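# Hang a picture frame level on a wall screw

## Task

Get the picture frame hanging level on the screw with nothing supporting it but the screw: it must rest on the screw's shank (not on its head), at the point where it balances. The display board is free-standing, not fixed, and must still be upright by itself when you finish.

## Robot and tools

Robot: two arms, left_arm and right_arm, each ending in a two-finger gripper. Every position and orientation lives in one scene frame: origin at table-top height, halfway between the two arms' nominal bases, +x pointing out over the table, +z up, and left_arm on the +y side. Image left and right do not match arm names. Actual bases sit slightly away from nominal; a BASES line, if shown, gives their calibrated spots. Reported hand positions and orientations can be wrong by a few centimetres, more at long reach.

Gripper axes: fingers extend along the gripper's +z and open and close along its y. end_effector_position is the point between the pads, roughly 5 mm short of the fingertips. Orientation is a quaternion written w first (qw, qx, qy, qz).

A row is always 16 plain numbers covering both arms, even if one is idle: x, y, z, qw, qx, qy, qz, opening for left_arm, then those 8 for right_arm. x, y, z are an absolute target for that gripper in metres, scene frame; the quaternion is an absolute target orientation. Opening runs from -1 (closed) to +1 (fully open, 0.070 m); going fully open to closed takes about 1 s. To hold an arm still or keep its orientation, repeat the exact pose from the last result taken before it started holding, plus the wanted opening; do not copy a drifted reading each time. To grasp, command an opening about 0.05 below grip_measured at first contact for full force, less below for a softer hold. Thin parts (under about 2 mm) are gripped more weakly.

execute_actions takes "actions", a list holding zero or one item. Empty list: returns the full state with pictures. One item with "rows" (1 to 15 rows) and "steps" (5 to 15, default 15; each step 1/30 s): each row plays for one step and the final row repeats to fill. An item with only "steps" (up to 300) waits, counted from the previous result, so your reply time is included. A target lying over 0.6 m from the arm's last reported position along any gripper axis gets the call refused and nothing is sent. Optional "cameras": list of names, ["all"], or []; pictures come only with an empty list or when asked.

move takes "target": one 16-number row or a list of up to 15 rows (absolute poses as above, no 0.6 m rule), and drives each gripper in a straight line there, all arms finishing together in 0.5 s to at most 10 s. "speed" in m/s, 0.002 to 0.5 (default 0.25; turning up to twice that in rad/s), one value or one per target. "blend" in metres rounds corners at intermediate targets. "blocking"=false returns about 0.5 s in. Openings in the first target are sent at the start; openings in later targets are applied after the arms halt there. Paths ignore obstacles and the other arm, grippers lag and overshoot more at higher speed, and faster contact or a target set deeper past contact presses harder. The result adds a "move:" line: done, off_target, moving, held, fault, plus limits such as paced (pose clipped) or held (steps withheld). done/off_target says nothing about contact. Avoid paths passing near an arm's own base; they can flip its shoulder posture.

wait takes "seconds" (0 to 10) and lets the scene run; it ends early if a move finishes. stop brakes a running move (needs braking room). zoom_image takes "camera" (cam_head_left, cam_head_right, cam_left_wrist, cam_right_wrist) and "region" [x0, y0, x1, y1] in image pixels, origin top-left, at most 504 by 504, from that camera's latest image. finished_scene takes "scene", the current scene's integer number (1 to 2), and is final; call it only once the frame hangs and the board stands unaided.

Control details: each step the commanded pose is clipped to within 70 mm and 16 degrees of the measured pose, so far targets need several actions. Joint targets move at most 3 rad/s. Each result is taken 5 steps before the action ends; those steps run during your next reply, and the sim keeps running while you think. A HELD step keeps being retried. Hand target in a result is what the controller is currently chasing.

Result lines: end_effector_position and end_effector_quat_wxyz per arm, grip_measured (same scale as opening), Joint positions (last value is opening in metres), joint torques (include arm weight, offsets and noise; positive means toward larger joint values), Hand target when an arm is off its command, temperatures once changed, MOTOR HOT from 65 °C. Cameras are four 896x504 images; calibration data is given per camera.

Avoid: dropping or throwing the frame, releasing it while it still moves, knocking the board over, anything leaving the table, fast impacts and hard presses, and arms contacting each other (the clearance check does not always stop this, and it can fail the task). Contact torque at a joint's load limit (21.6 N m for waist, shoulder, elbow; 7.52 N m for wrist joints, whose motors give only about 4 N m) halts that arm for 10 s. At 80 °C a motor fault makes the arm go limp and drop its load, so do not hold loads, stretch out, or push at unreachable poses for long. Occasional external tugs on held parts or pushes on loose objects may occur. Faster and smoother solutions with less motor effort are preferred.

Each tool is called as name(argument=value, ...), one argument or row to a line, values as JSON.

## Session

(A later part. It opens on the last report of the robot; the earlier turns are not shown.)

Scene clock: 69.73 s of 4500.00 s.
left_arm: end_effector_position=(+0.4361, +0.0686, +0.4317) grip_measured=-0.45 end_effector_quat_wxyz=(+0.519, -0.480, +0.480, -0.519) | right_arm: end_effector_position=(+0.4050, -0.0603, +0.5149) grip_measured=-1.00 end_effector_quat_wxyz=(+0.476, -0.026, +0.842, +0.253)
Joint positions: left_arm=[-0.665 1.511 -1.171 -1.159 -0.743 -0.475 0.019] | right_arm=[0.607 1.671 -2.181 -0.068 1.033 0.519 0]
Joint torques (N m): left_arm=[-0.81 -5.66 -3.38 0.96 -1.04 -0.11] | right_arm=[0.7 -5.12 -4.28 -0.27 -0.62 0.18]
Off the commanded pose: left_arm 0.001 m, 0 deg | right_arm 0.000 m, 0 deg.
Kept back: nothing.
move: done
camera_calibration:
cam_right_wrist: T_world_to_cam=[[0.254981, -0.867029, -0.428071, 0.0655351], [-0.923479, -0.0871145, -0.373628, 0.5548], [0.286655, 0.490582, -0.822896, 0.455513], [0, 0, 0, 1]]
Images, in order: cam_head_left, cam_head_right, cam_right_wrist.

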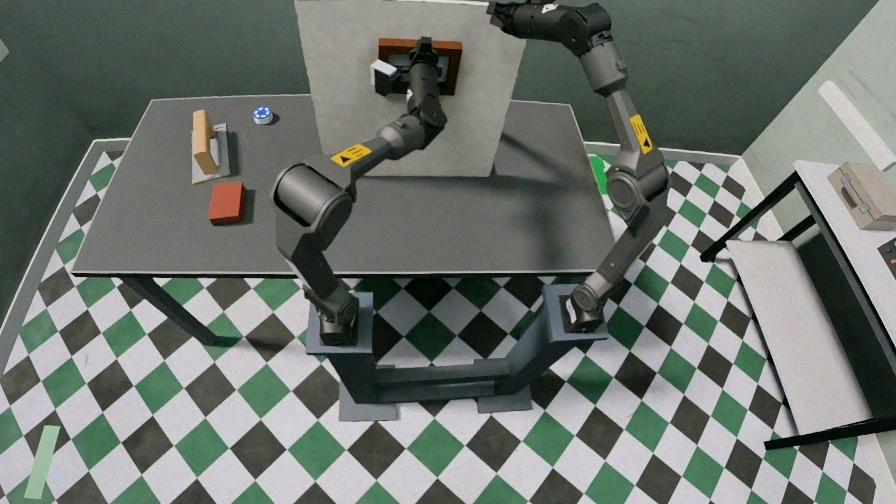

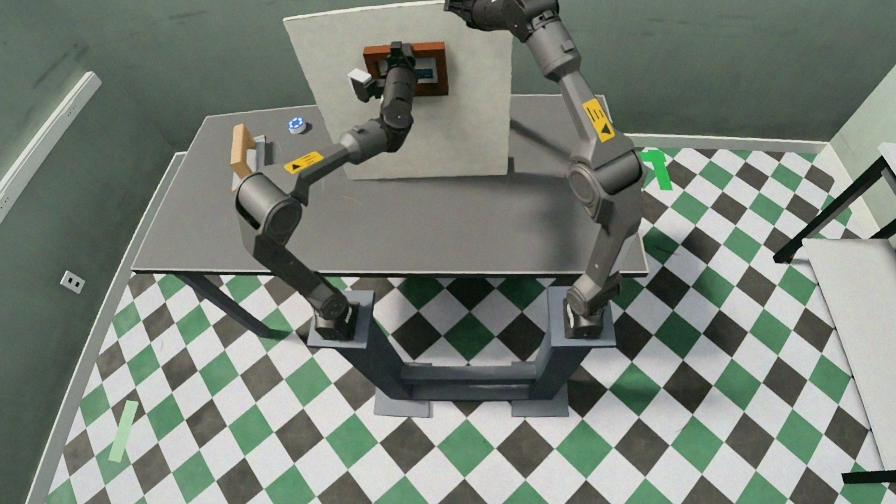

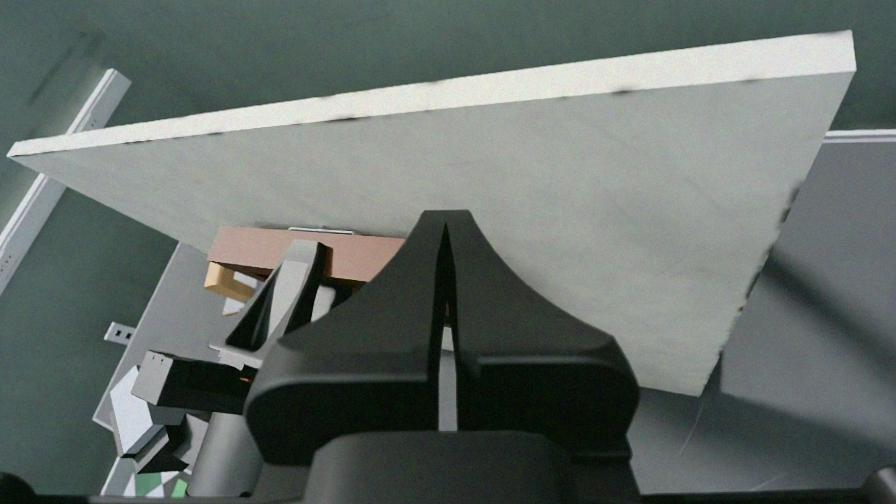

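move(
  target=[0.436,0.0683,0.4300,0.5188,-0.4804,0.4804,-0.5188,-0.5,0.405,-0.06,0.515,0.476,-0.026,0.842,0.253,-1],
  speed=0.01,
  cameras=["cam_right_wrist"],
)

zoom_image(
  camera="cam_right_wrist",
  region=[260, 195, 370, 245],
)

Scene clock: 70.90 s of 4500.00 s.
left_arm: end_effector_position=(+0.4359, +0.0688, +0.4308) grip_measured=-0.45 end_effector_quat_wxyz=(+0.519, -0.480, +0.480, -0.519) | right_arm: end_effector_position=(+0.4050, -0.0603, +0.5149) grip_measured=-1.00 end_effector_quat_wxyz=(+0.476, -0.026, +0.842, +0.253)
Joint positions: left_arm=[-0.665 1.511 -1.167 -1.156 -0.745 -0.478 0.019] | right_arm=[0.607 1.671 -2.181 -0.068 1.033 0.519 0]
Joint torques (N m): left_arm=[-1.34 -5.48 -1.85 0.5 -0.72 -0.09] | right_arm=[0.67 -5.11 -4.27 -0.27 -0.62 0.16]
Off the commanded pose: left_arm 0.001 m, 0 deg | right_arm 0.000 m, 0 deg.
Kept back: nothing.
move: done
camera_calibration:
cam_right_wrist: T_world_to_cam=[[0.254981, -0.867029, -0.428071, 0.0655351], [-0.923479, -0.0871145, -0.373628, 0.5548], [0.286655, 0.490582, -0.822896, 0.455513], [0, 0, 0, 1]]
Images, in order: cam_right_wrist.

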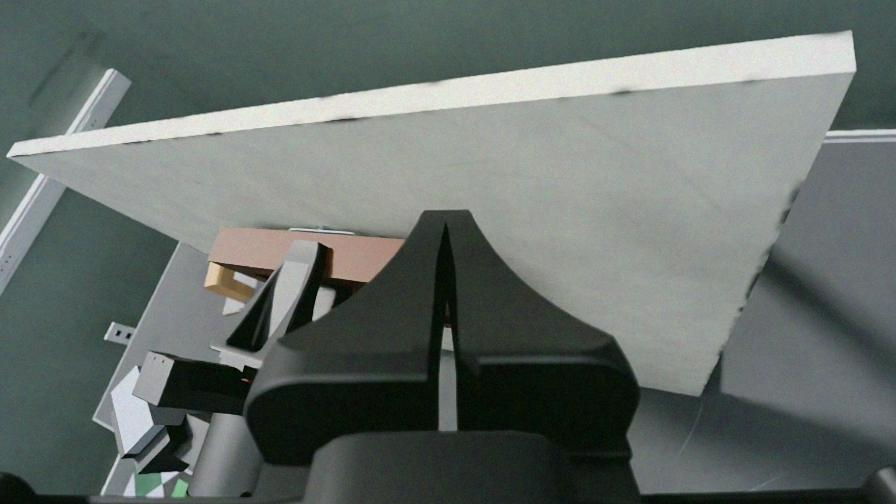

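Scaled by 4.582 from the camera's 896x504 image, which has a finer 1280x720 frame.

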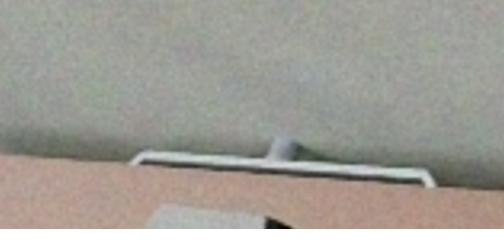

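move(
  target=[0.436,0.0687,0.4307,0.5188,-0.4804,0.4804,-0.5188,-0.5,0.405,-0.06,0.515,0.476,-0.026,0.842,0.253,-1],
  speed=0.01,
  cameras=[],
)

Scene clock: 71.83 s of 4500.00 s.
left_arm: end_effector_position=(+0.4360, +0.0686, +0.4303) grip_measured=-0.45 end_effector_quat_wxyz=(+0.519, -0.480, +0.481, -0.519) | right_arm: end_effector_position=(+0.4050, -0.0603, +0.5149) grip_measured=-1.00 end_effector_quat_wxyz=(+0.476, -0.026, +0.842, +0.253)
Joint positions: left_arm=[-0.665 1.511 -1.167 -1.157 -0.743 -0.476 0.019] | right_arm=[0.607 1.671 -2.181 -0.068 1.033 0.519 0]
Joint torques (N m): left_arm=[-0.08 -6.08 -2.34 0.04 -0.15 0.04] | right_arm=[0.66 -5.11 -4.26 -0.25 -0.63 0.15]
Off the commanded pose: left_arm 0.000 m, 0 deg | right_arm 0.000 m, 0 deg.
Kept back: nothing.
move: done

move(
  target=[
    [0.436,0.0687,0.4306,0.5188,-0.4804,0.4804,-0.5188,-0.42,0.405,-0.06,0.515,0.476,-0.026,0.842,0.253,-1],
    [0.436,0.0687,0.4306,0.5188,-0.4804,0.4804,-0.5188,-0.36,0.405,-0.06,0.515,0.476,-0.026,0.842,0.253,-1],
  ],
  speed=0.01,
  cameras=["cam_right_wrist", "cam_left_wrist"],
)

zoom_image(
  camera="cam_right_wrist",
  region=[260, 195, 370, 245],
)

Scene clock: 74.03 s of 4500.00 s.
left_arm: end_effector_position=(+0.4360, +0.0685, +0.4307) grip_measured=-0.36 end_effector_quat_wxyz=(+0.519, -0.480, +0.481, -0.519) | right_arm: end_effector_position=(+0.4050, -0.0603, +0.5149) grip_measured=-1.00 end_effector_quat_wxyz=(+0.476, -0.026, +0.842, +0.253)
Joint positions: left_arm=[-0.665 1.511 -1.168 -1.157 -0.743 -0.476 0.022] | right_arm=[0.607 1.671 -2.181 -0.068 1.033 0.519 0]
Joint torques (N m): left_arm=[-0.02 -7.41 -4.07 0.67 -0.88 -0.01] | right_arm=[0.7 -5.12 -4.28 -0.25 -0.64 0.13]
Off the commanded pose: left_arm 0.000 m, 0 deg | right_arm 0.000 m, 0 deg.
Kept back: nothing.
move: done
camera_calibration:
cam_left_wrist: T_world_to_cam=[[-0.0535266, -0.0112257, 0.998503, -0.402376], [-0.559016, -0.828226, -0.0392784, 0.317993], [0.827427, -0.560282, 0.0380568, -0.217028], [0, 0, 0, 1]]
cam_right_wrist: T_world_to_cam=[[0.254981, -0.867029, -0.428071, 0.0655351], [-0.923479, -0.0871145, -0.373628, 0.5548], [0.286655, 0.490582, -0.822896, 0.455513], [0, 0, 0, 1]]
Images, in order: cam_left_wrist, cam_right_wrist.

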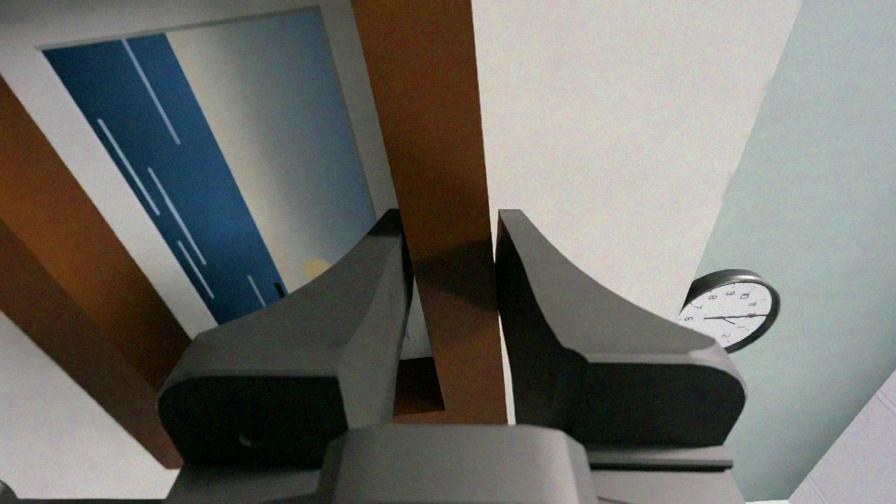

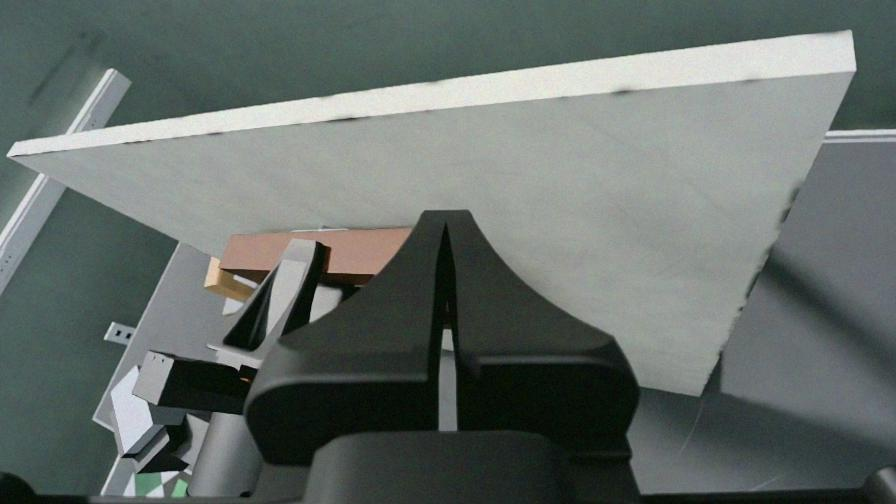

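Scaled by 4.582 from the camera's 896x504 image, which has a finer 1280x720 frame.

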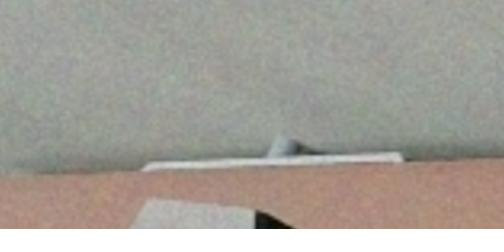

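move(
  target=[
    [0.436,0.0687,0.4306,0.5188,-0.4804,0.4804,-0.5188,-0.28,0.405,-0.06,0.515,0.476,-0.026,0.842,0.253,-1],
    [0.436,0.0687,0.4306,0.5188,-0.4804,0.4804,-0.5188,-0.2,0.405,-0.06,0.515,0.476,-0.026,0.842,0.253,-1],
    [0.436,0.0687,0.4306,0.5188,-0.4804,0.4804,-0.5188,-0.1,0.405,-0.06,0.515,0.476,-0.026,0.842,0.253,-1],
  ],
  speed=0.01,
  cameras=["cam_right_wrist", "cam_left_wrist"],
)

zoom_image(
  camera="cam_right_wrist",
  region=[260, 195, 370, 245],
)

Scene clock: 77.97 s of 4500.00 s.
left_arm: end_effector_position=(+0.4360, +0.0686, +0.4307) grip_measured=-0.10 end_effector_quat_wxyz=(+0.519, -0.480, +0.480, -0.519) | right_arm: end_effector_position=(+0.4050, -0.0603, +0.5149) grip_measured=-1.00 end_effector_quat_wxyz=(+0.476, -0.026, +0.842, +0.253)
Joint positions: left_arm=[-0.665 1.511 -1.168 -1.157 -0.743 -0.476 0.031] | right_arm=[0.607 1.671 -2.181 -0.068 1.033 0.519 0]
Joint torques (N m): left_arm=[0.08 -5.08 -2.48 0.69 -0.87 0.01] | right_arm=[0.7 -5.13 -4.24 -0.23 -0.65 0.09]
Off the commanded pose: left_arm 0.000 m, 0 deg | right_arm 0.000 m, 0 deg.
Kept back: nothing.
move: done
camera_calibration:
cam_left_wrist: T_world_to_cam=[[-0.0536495, -0.0111282, 0.998498, -0.402397], [-0.559011, -0.82823, -0.0392663, 0.317992], [0.827423, -0.560278, 0.0382133, -0.217056], [0, 0, 0, 1]]
cam_right_wrist: T_world_to_cam=[[0.254981, -0.867029, -0.428071, 0.0655351], [-0.923479, -0.0871145, -0.373628, 0.5548], [0.286655, 0.490582, -0.822896, 0.455513], [0, 0, 0, 1]]
Images, in order: cam_left_wrist, cam_right_wrist.

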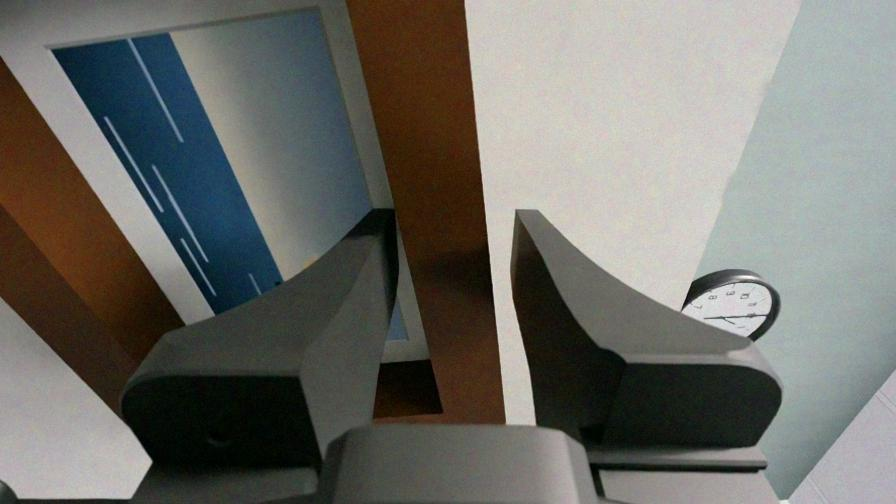

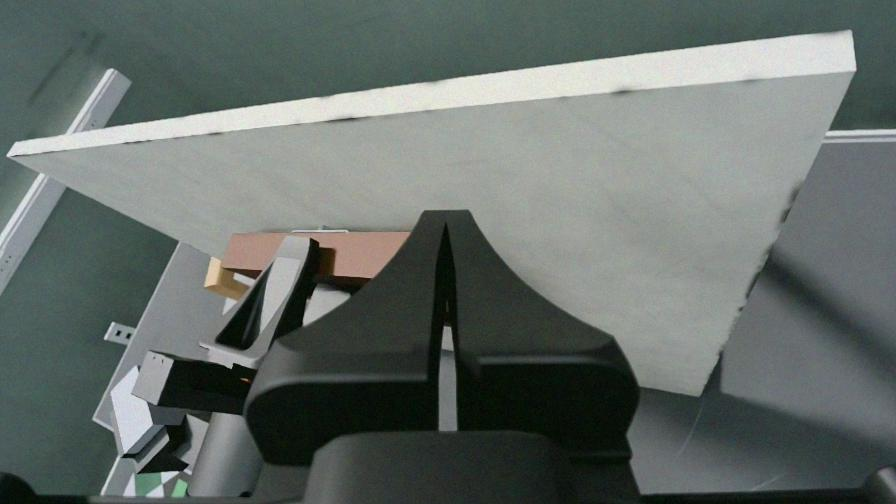

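Scaled by 4.582 from the camera's 896x504 image, which has a finer 1280x720 frame.

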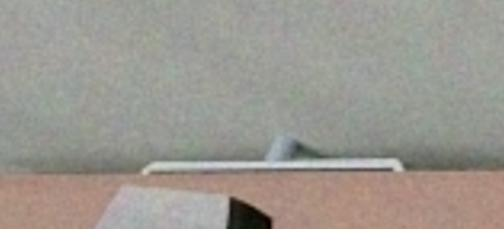

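execute_actions(
  actions=[],
  cameras=["cam_head_left", "cam_head_right", "cam_right_wrist"],
)

zoom_image(
  camera="cam_head_right",
  region=[340, 10, 480, 120],
)

zoom_image(
  camera="cam_head_left",
  region=[350, 10, 490, 120],
)

zoom_image(
  camera="cam_right_wrist",
  region=[200, 190, 420, 300],
)

Scene clock: 78.50 s of 4500.00 s.
left_arm: end_effector_position=(+0.4360, +0.0686, +0.4307) grip_measured=-0.10 end_effector_quat_wxyz=(+0.519, -0.480, +0.480, -0.519) | right_arm: end_effector_position=(+0.4050, -0.0603, +0.5149) grip_measured=-1.00 end_effector_quat_wxyz=(+0.476, -0.026, +0.842, +0.253)
Joint positions: left_arm=[-0.665 1.511 -1.168 -1.157 -0.743 -0.476 0.031] | right_arm=[0.607 1.671 -2.181 -0.068 1.033 0.519 0]
Joint torques (N m): left_arm=[0.21 -4.89 -2.64 0.71 -0.85 0.02] | right_arm=[0.69 -5.12 -4.28 -0.23 -0.66 0.08]
Motor temperatures (°C): left_arm=[30 32 32 32 35 29] | right_arm=[29 30 33 34 38 31]
Hand target: left_arm +0.4360, +0.0687, +0.4306; +0.519, -0.480, +0.480, -0.519 | right_arm +0.4050, -0.0600, +0.5150; +0.476, -0.026, +0.842, +0.253
Off the commanded pose: left_arm 0.000 m, 0 deg | right_arm 0.000 m, 0 deg.
Steps of this call (1-16: nothing new was sent). Readings (end_effector_position of left_arm | right_arm):
1: (+0.4360, +0.0686, +0.4307) | (+0.4050, -0.0603, +0.5149)
2: (+0.4360, +0.0686, +0.4307) | (+0.4050, -0.0603, +0.5149)
4: (+0.4360, +0.0686, +0.4307) | (+0.4050, -0.0603, +0.5149)
8: (+0.4360, +0.0686, +0.4307) | (+0.4050, -0.0603, +0.5149)
16: the state above
camera_calibration:
cam_right_wrist: T_world_to_cam=[[0.254981, -0.867029, -0.428071, 0.0655351], [-0.923479, -0.0871145, -0.373628, 0.5548], [0.286655, 0.490582, -0.822896, 0.455513], [0, 0, 0, 1]] pos_world=[0.365061, -0.118315, 0.610182]
Images, in order (width x height): cam_head_left 896x504, cam_head_right 896x504, cam_right_wrist 896x504.

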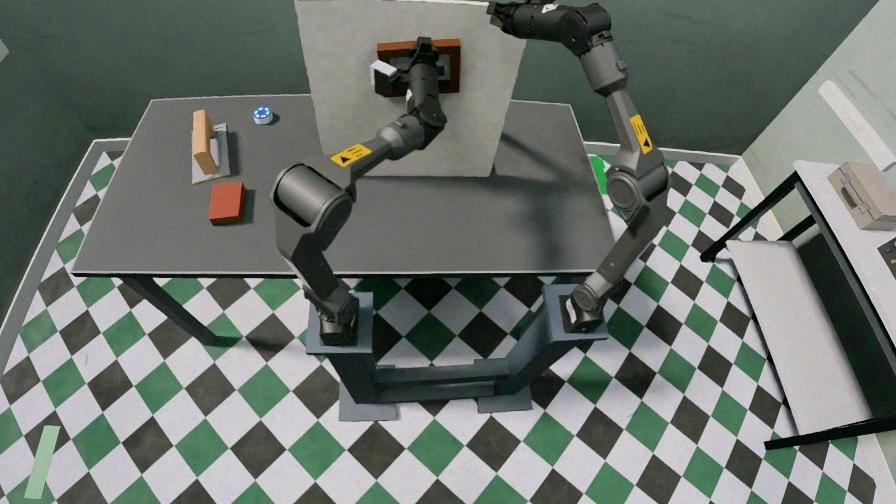

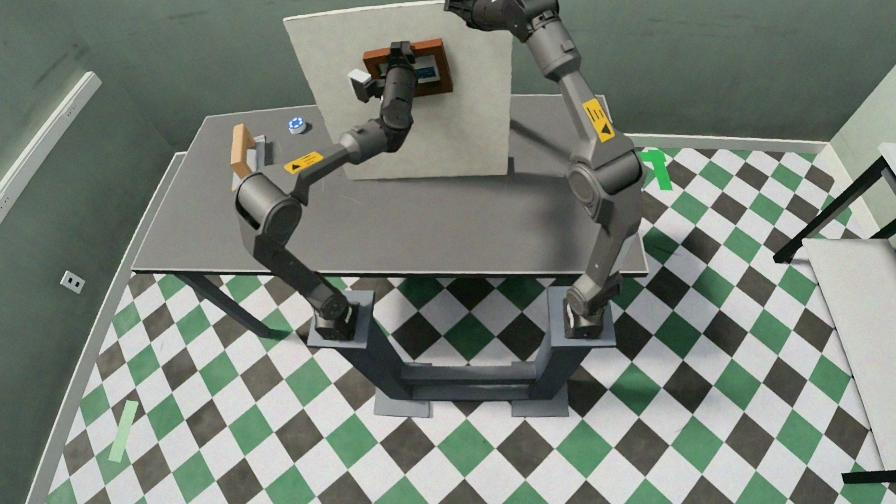

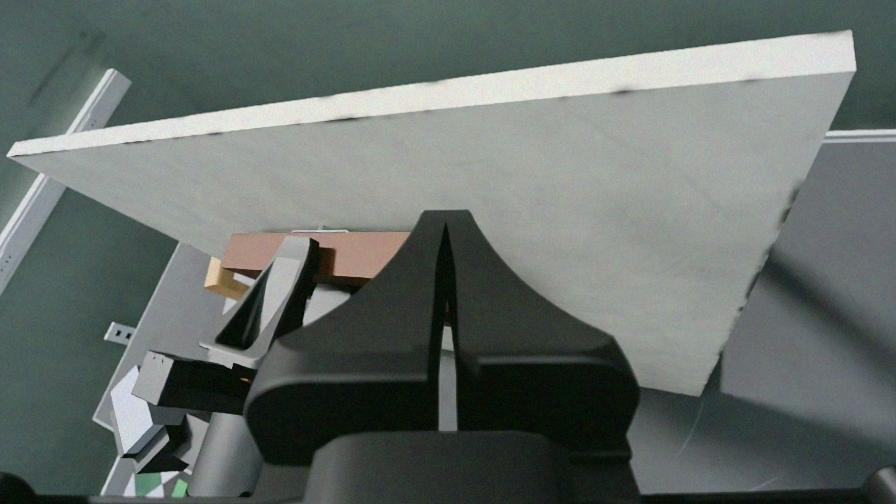

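Scaled by 3.600 from the camera's 896x504 image, which has a finer 1280x720 frame.

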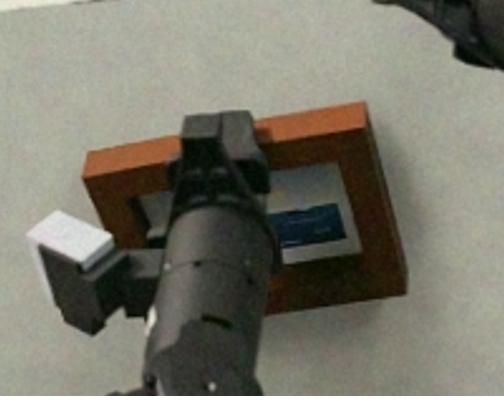

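Scaled by 3.600 from the camera's 896x504 image, which has a finer 1280x720 frame.

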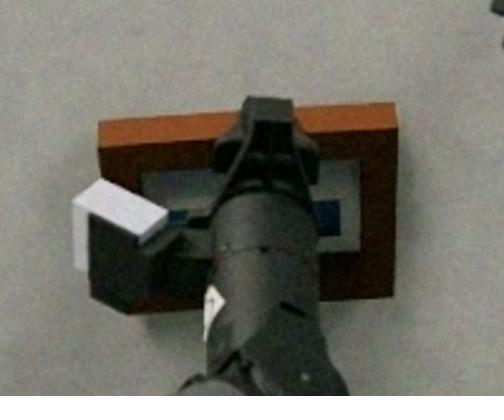

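Scaled by 2.291 from the camera's 896x504 image, which has a finer 1280x720 frame.

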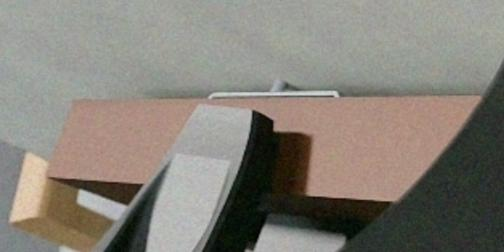

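move(
  target=[
    [0.436,0.0687,0.4306,0.5188,-0.4804,0.4804,-0.5188,-0.25,0.405,-0.06,0.515,0.476,-0.026,0.842,0.253,-1],
    [0.436,0.0687,0.4306,0.5188,-0.4804,0.4804,-0.5188,-0.38,0.405,-0.06,0.515,0.476,-0.026,0.842,0.253,-1],
    [0.436,0.0687,0.4306,0.5188,-0.4804,0.4804,-0.5188,-0.5,0.405,-0.06,0.515,0.476,-0.026,0.842,0.253,-1],
  ],
  speed=0.01,
  cameras=["cam_right_wrist", "cam_left_wrist"],
)

zoom_image(
  camera="cam_right_wrist",
  region=[260, 195, 370, 245],
)

Scene clock: 82.27 s of 4500.00 s.
left_arm: end_effector_position=(+0.4361, +0.0684, +0.4299) grip_measured=-0.45 end_effector_quat_wxyz=(+0.519, -0.480, +0.481, -0.518) | right_arm: end_effector_position=(+0.4050, -0.0603, +0.5149) grip_measured=-1.00 end_effector_quat_wxyz=(+0.476, -0.026, +0.842, +0.253)
Joint positions: left_arm=[-0.665 1.512 -1.167 -1.157 -0.743 -0.476 0.019] | right_arm=[0.607 1.671 -2.181 -0.068 1.033 0.519 0]
Joint torques (N m): left_arm=[-0.25 -7.65 -4.45 0.77 -0.84 0.01] | right_arm=[0.67 -5.2 -4.25 -0.21 -0.67 0.04]
Off the commanded pose: left_arm 0.001 m, 0 deg | right_arm 0.000 m, 0 deg.
Kept back: nothing.
move: done
camera_calibration:
cam_left_wrist: T_world_to_cam=[[-0.0521068, -0.0123524, 0.998565, -0.402158], [-0.559072, -0.828182, -0.039418, 0.318031], [0.82748, -0.560323, 0.0362481, -0.216412], [0, 0, 0, 1]]
cam_right_wrist: T_world_to_cam=[[0.254981, -0.867029, -0.428071, 0.0655351], [-0.923479, -0.0871145, -0.373628, 0.5548], [0.286655, 0.490582, -0.822896, 0.455513], [0, 0, 0, 1]]
Images, in order: cam_left_wrist, cam_right_wrist.

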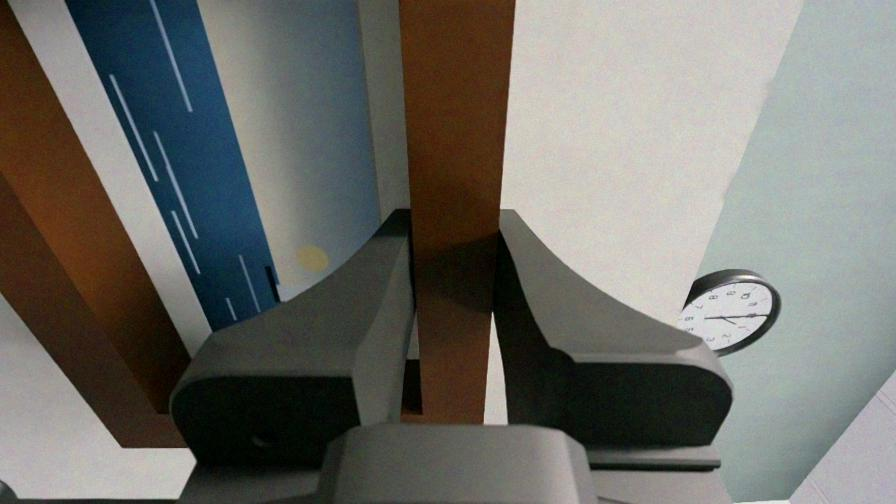

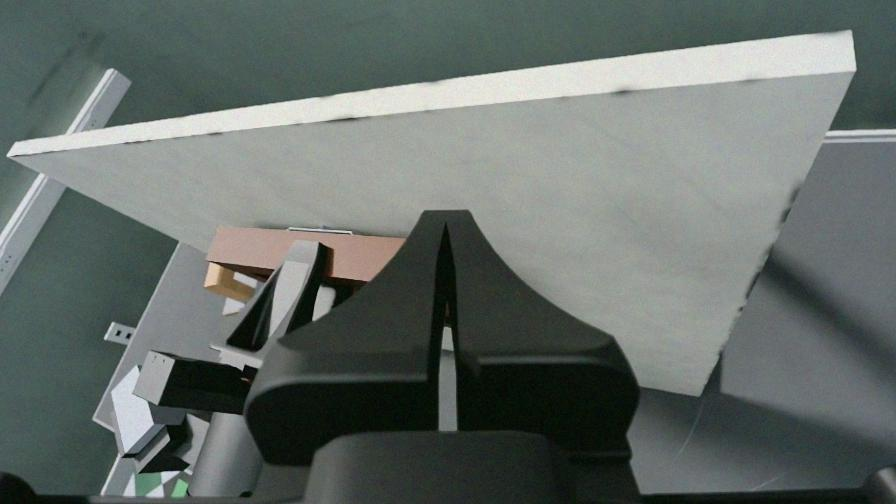

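Scaled by 4.582 from the camera's 896x504 image, which has a finer 1280x720 frame.

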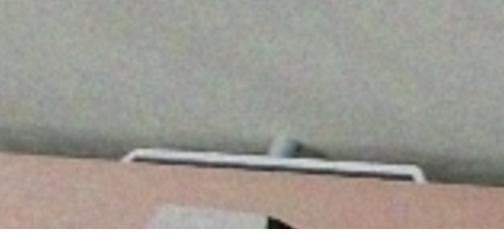

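move(
  target=[
    [0.436,0.0685,0.4325,0.5188,-0.4804,0.4804,-0.5188,-0.5,0.405,-0.06,0.515,0.476,-0.026,0.842,0.253,-1],
    [0.436,0.0624,0.4325,0.5188,-0.4804,0.4804,-0.5188,-0.5,0.405,-0.06,0.515,0.476,-0.026,0.842,0.253,-1],
  ],
  speed=0.02,
  cameras=["cam_right_wrist"],
)

zoom_image(
  camera="cam_right_wrist",
  region=[260, 195, 370, 245],
)

Scene clock: 83.30 s of 4500.00 s.
left_arm: end_effector_position=(+0.4358, +0.0626, +0.4332) grip_measured=-0.45 end_effector_quat_wxyz=(+0.519, -0.480, +0.480, -0.519) | right_arm: end_effector_position=(+0.4050, -0.0603, +0.5149) grip_measured=-1.00 end_effector_quat_wxyz=(+0.476, -0.026, +0.842, +0.253)
Joint positions: left_arm=[-0.683 1.522 -1.19 -1.177 -0.756 -0.455 0.019] | right_arm=[0.607 1.671 -2.181 -0.068 1.033 0.519 0]
Joint torques (N m): left_arm=[-0.31 -5.93 -4.31 0.85 -1.05 0.11] | right_arm=[0.67 -5.19 -4.24 -0.21 -0.67 0.03]
Off the commanded pose: left_arm 0.001 m, 0 deg | right_arm 0.000 m, 0 deg.
Kept back: nothing.
move: done
camera_calibration:
cam_right_wrist: T_world_to_cam=[[0.254981, -0.867029, -0.428071, 0.0655351], [-0.923479, -0.0871145, -0.373628, 0.5548], [0.286655, 0.490582, -0.822896, 0.455513], [0, 0, 0, 1]]
Images, in order: cam_right_wrist.

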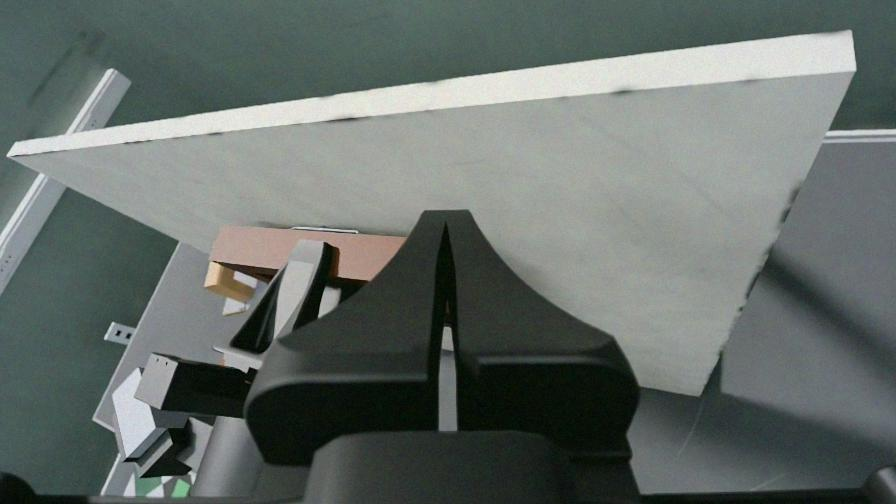

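Scaled by 4.582 from the camera's 896x504 image, which has a finer 1280x720 frame.

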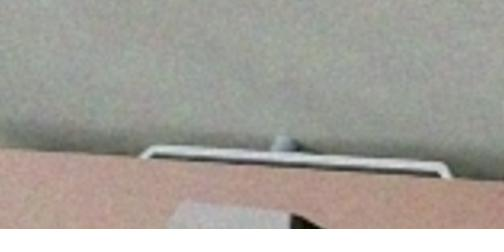

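move(
  target=[
    [0.436,0.0625,0.4302,0.5188,-0.4804,0.4804,-0.5188,-0.5,0.405,-0.06,0.515,0.476,-0.026,0.842,0.253,-1],
  ],
  speed=0.01,
  cameras=["cam_right_wrist"],
)

zoom_image(
  camera="cam_right_wrist",
  region=[260, 195, 370, 245],
)

Scene clock: 84.47 s of 4500.00 s.
left_arm: end_effector_position=(+0.4359, +0.0624, +0.4306) grip_measured=-0.45 end_effector_quat_wxyz=(+0.519, -0.480, +0.480, -0.519) | right_arm: end_effector_position=(+0.4050, -0.0603, +0.5149) grip_measured=-1.00 end_effector_quat_wxyz=(+0.476, -0.026, +0.842, +0.253)
Joint positions: left_arm=[-0.683 1.524 -1.182 -1.169 -0.759 -0.466 0.019] | right_arm=[0.607 1.671 -2.181 -0.068 1.033 0.519 0]
Joint torques (N m): left_arm=[0.46 -6.23 -3.45 1.03 -1.15 -0.02] | right_arm=[0.66 -5.2 -4.26 -0.2 -0.68 0.02]
Off the commanded pose: left_arm 0.000 m, 0 deg | right_arm 0.000 m, 0 deg.
Kept back: nothing.
move: done
camera_calibration:
cam_right_wrist: T_world_to_cam=[[0.254981, -0.867029, -0.428071, 0.0655351], [-0.923479, -0.0871145, -0.373628, 0.5548], [0.286655, 0.490582, -0.822896, 0.455513], [0, 0, 0, 1]]
Images, in order: cam_right_wrist.

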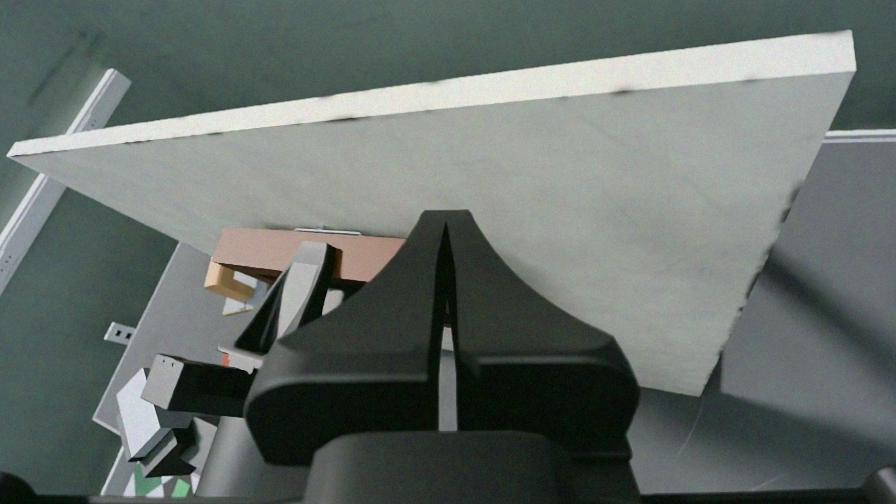

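Scaled by 4.582 from the camera's 896x504 image, which has a finer 1280x720 frame.

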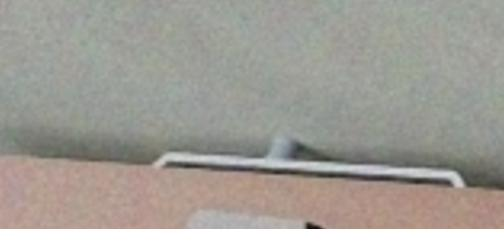

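move(
  target=[
    [0.436,0.0625,0.4302,0.5188,-0.4804,0.4804,-0.5188,-0.43,0.405,-0.06,0.515,0.476,-0.026,0.842,0.253,-1],
    [0.436,0.0625,0.4302,0.5188,-0.4804,0.4804,-0.5188,-0.37,0.405,-0.06,0.515,0.476,-0.026,0.842,0.253,-1],
  ],
  speed=0.01,
  cameras=["cam_right_wrist", "cam_left_wrist", "cam_head_left", "cam_head_right"],
)

zoom_image(
  camera="cam_right_wrist",
  region=[260, 195, 370, 245],
)

zoom_image(
  camera="cam_head_right",
  region=[340, 10, 480, 120],
)

zoom_image(
  camera="cam_head_left",
  region=[350, 10, 490, 120],
)

Scene clock: 86.77 s of 4500.00 s.
left_arm: end_effector_position=(+0.4358, +0.0624, +0.4304) grip_measured=-0.37 end_effector_quat_wxyz=(+0.519, -0.480, +0.481, -0.519) | right_arm: end_effector_position=(+0.4050, -0.0603, +0.5149) grip_measured=-1.00 end_effector_quat_wxyz=(+0.476, -0.026, +0.842, +0.253)
Joint positions: left_arm=[-0.683 1.524 -1.181 -1.169 -0.759 -0.466 0.022] | right_arm=[0.607 1.671 -2.181 -0.068 1.033 0.519 0]
Joint torques (N m): left_arm=[-0.6 -6.8 -3.62 0.74 -0.86 0.08] | right_arm=[0.67 -5.2 -4.26 -0.19 -0.68 -0.01]
Off the commanded pose: left_arm 0.000 m, 0 deg | right_arm 0.000 m, 0 deg.
Kept back: nothing.
move: done
camera_calibration:
cam_left_wrist: T_world_to_cam=[[-0.0537357, -0.0117079, 0.998487, -0.402023], [-0.559239, -0.82805, -0.0398061, 0.313114], [0.827263, -0.560532, 0.0379484, -0.220213], [0, 0, 0, 1]]
cam_right_wrist: T_world_to_cam=[[0.254981, -0.867029, -0.428071, 0.0655351], [-0.923479, -0.0871145, -0.373628, 0.5548], [0.286655, 0.490582, -0.822896, 0.455513], [0, 0, 0, 1]]

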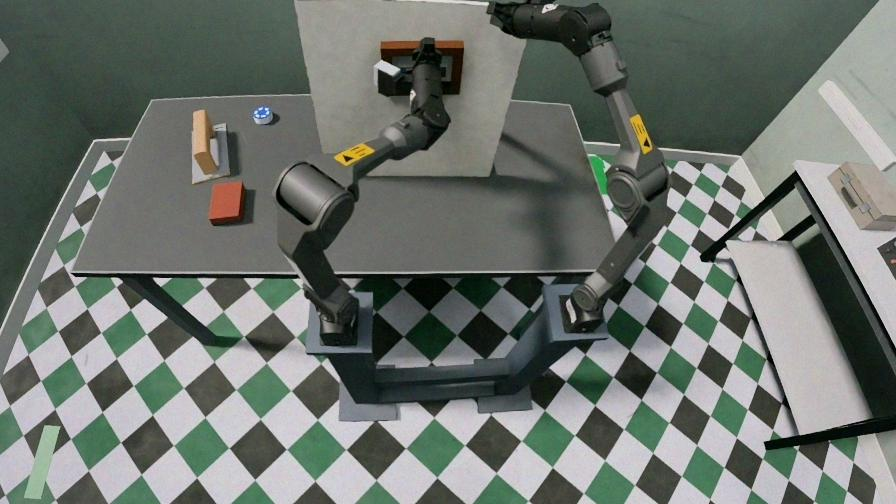

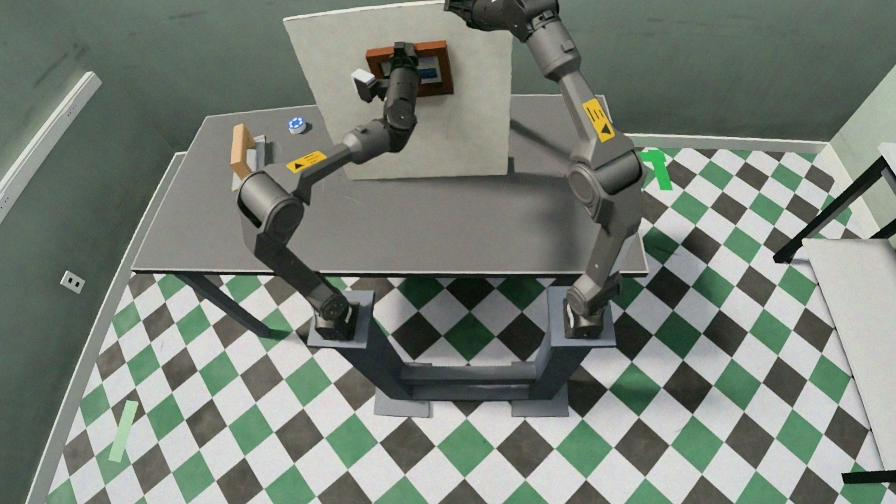

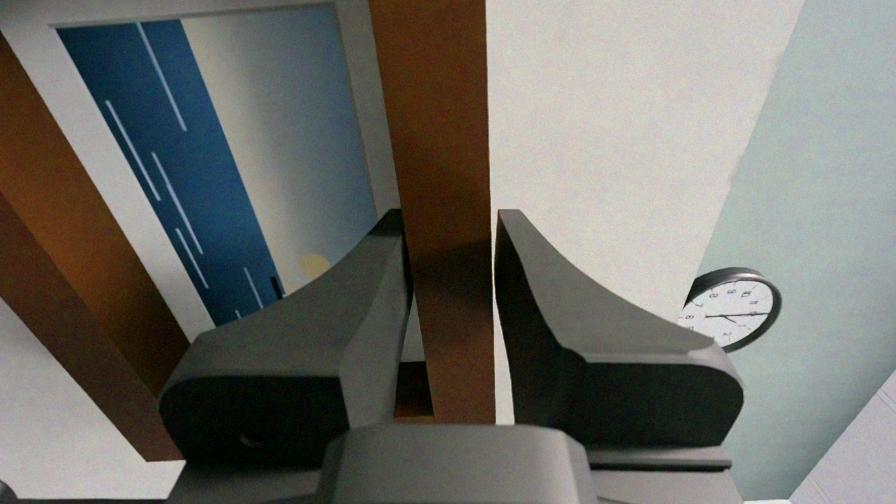

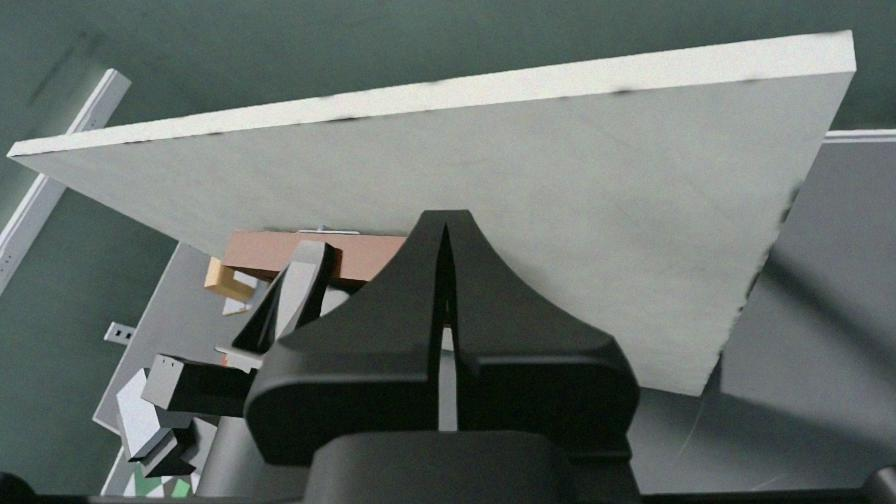

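Scaled by 4.582 from the camera's 896x504 image, which has a finer 1280x720 frame.

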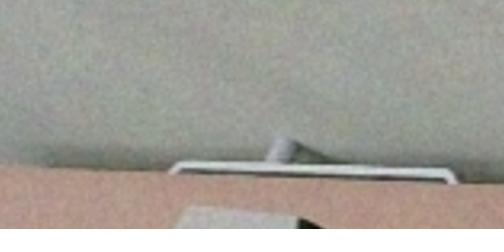

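Scaled by 3.600 from the camera's 896x504 image, which has a finer 1280x720 frame.

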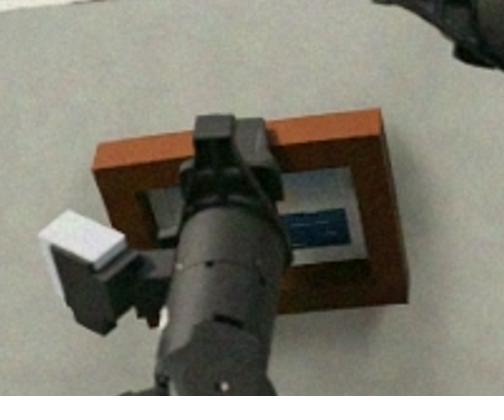

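Scaled by 3.600 from the camera's 896x504 image, which has a finer 1280x720 frame.

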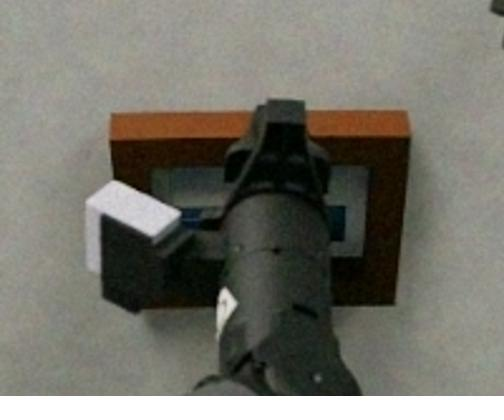

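move(
  target=[
    [0.436,0.0625,0.4302,0.5188,-0.4804,0.4804,-0.5188,-0.30,0.405,-0.06,0.515,0.476,-0.026,0.842,0.253,-1],
    [0.436,0.0625,0.4302,0.5188,-0.4804,0.4804,-0.5188,-0.2,0.405,-0.06,0.515,0.476,-0.026,0.842,0.253,-1],
  ],
  speed=0.01,
  cameras=["cam_right_wrist", "cam_left_wrist", "cam_head_left", "cam_head_right"],
)

zoom_image(
  camera="cam_right_wrist",
  region=[260, 195, 370, 245],
)

zoom_image(
  camera="cam_head_right",
  region=[340, 10, 480, 120],
)

zoom_image(
  camera="cam_head_left",
  region=[350, 10, 490, 120],
)

Scene clock: 89.13 s of 4500.00 s.
left_arm: end_effector_position=(+0.4358, +0.0624, +0.4304) grip_measured=-0.20 end_effector_quat_wxyz=(+0.519, -0.480, +0.481, -0.519) | right_arm: end_effector_position=(+0.4050, -0.0603, +0.5149) grip_measured=-1.00 end_effector_quat_wxyz=(+0.476, -0.026, +0.842, +0.253)
Joint positions: left_arm=[-0.683 1.524 -1.181 -1.169 -0.759 -0.466 0.028] | right_arm=[0.607 1.671 -2.181 -0.068 1.033 0.519 0]
Joint torques (N m): left_arm=[0.22 -6.56 -2.59 0.54 -0.52 -0.03] | right_arm=[0.68 -5.21 -4.25 -0.19 -0.69 -0.04]
Off the commanded pose: left_arm 0.000 m, 0 deg | right_arm 0.000 m, 0 deg.
Kept back: nothing.
move: done
camera_calibration:
cam_left_wrist: T_world_to_cam=[[-0.0537357, -0.0117079, 0.998487, -0.402023], [-0.559239, -0.82805, -0.0398061, 0.313114], [0.827263, -0.560532, 0.0379484, -0.220213], [0, 0, 0, 1]]
cam_right_wrist: T_world_to_cam=[[0.254981, -0.867029, -0.428071, 0.0655351], [-0.923479, -0.0871145, -0.373628, 0.5548], [0.286655, 0.490582, -0.822896, 0.455513], [0, 0, 0, 1]]

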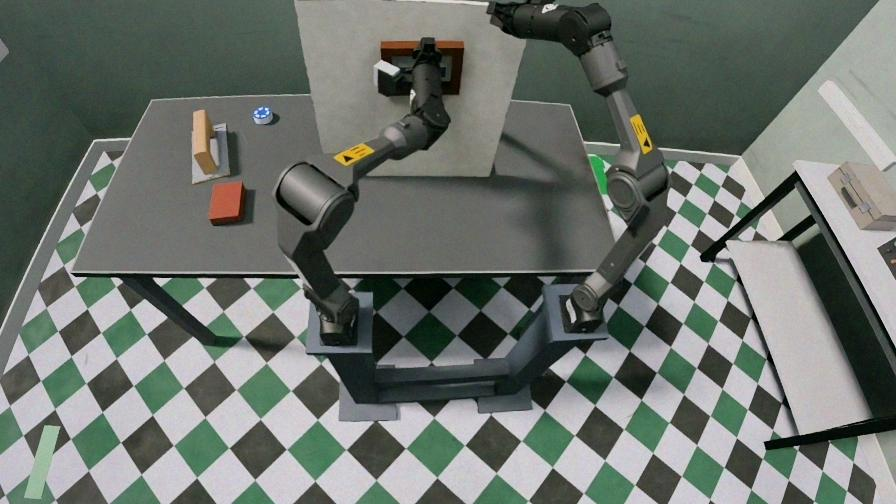

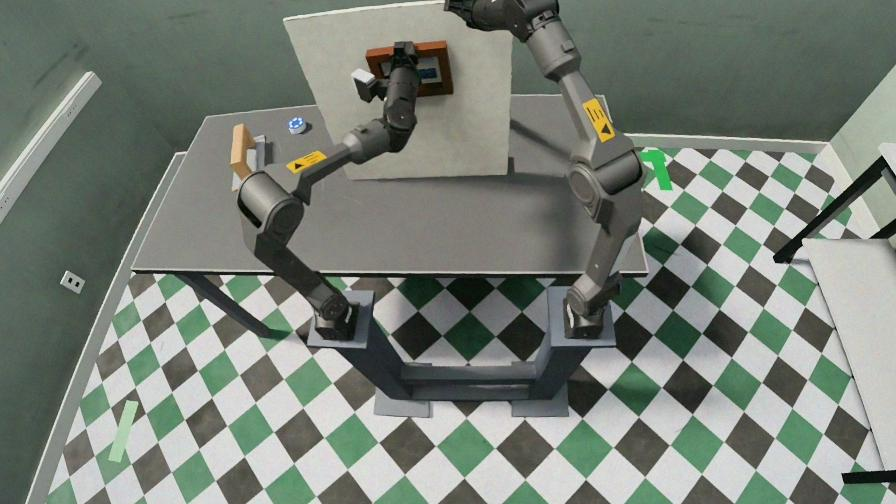

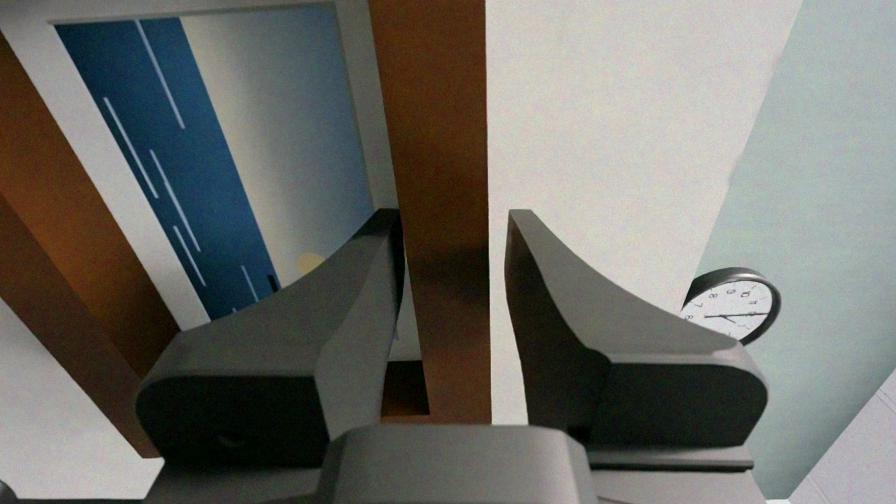

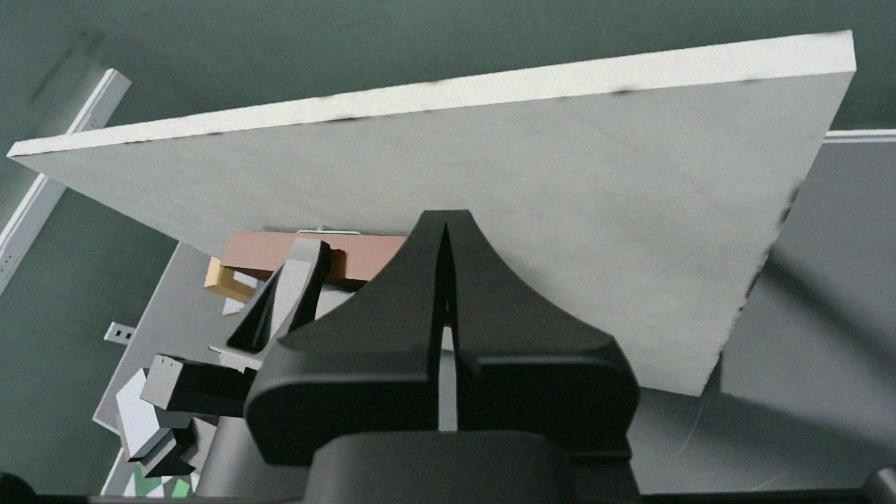

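Scaled by 4.582 from the camera's 896x504 image, which has a finer 1280x720 frame.

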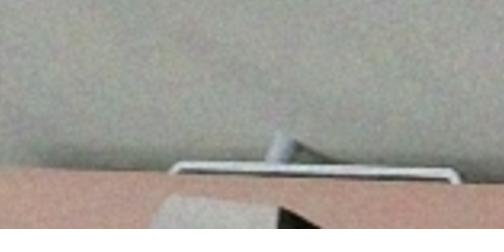

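Scaled by 3.600 from the camera's 896x504 image, which has a finer 1280x720 frame.

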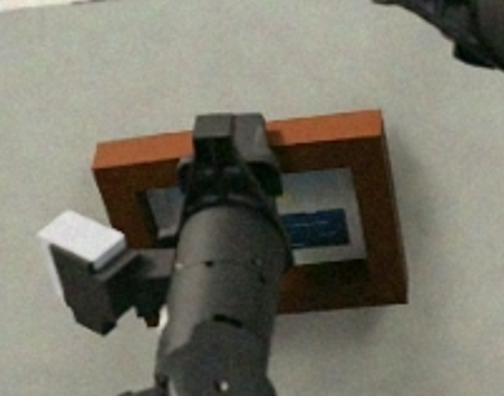

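Scaled by 3.600 from the camera's 896x504 image, which has a finer 1280x720 frame.

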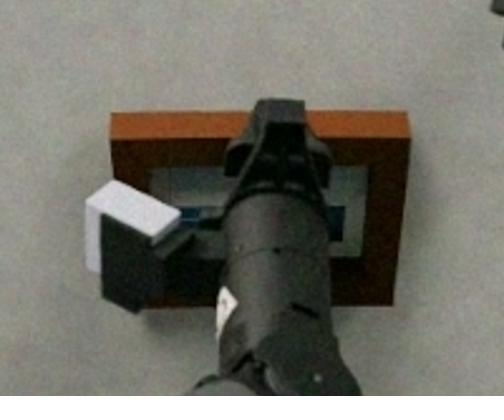

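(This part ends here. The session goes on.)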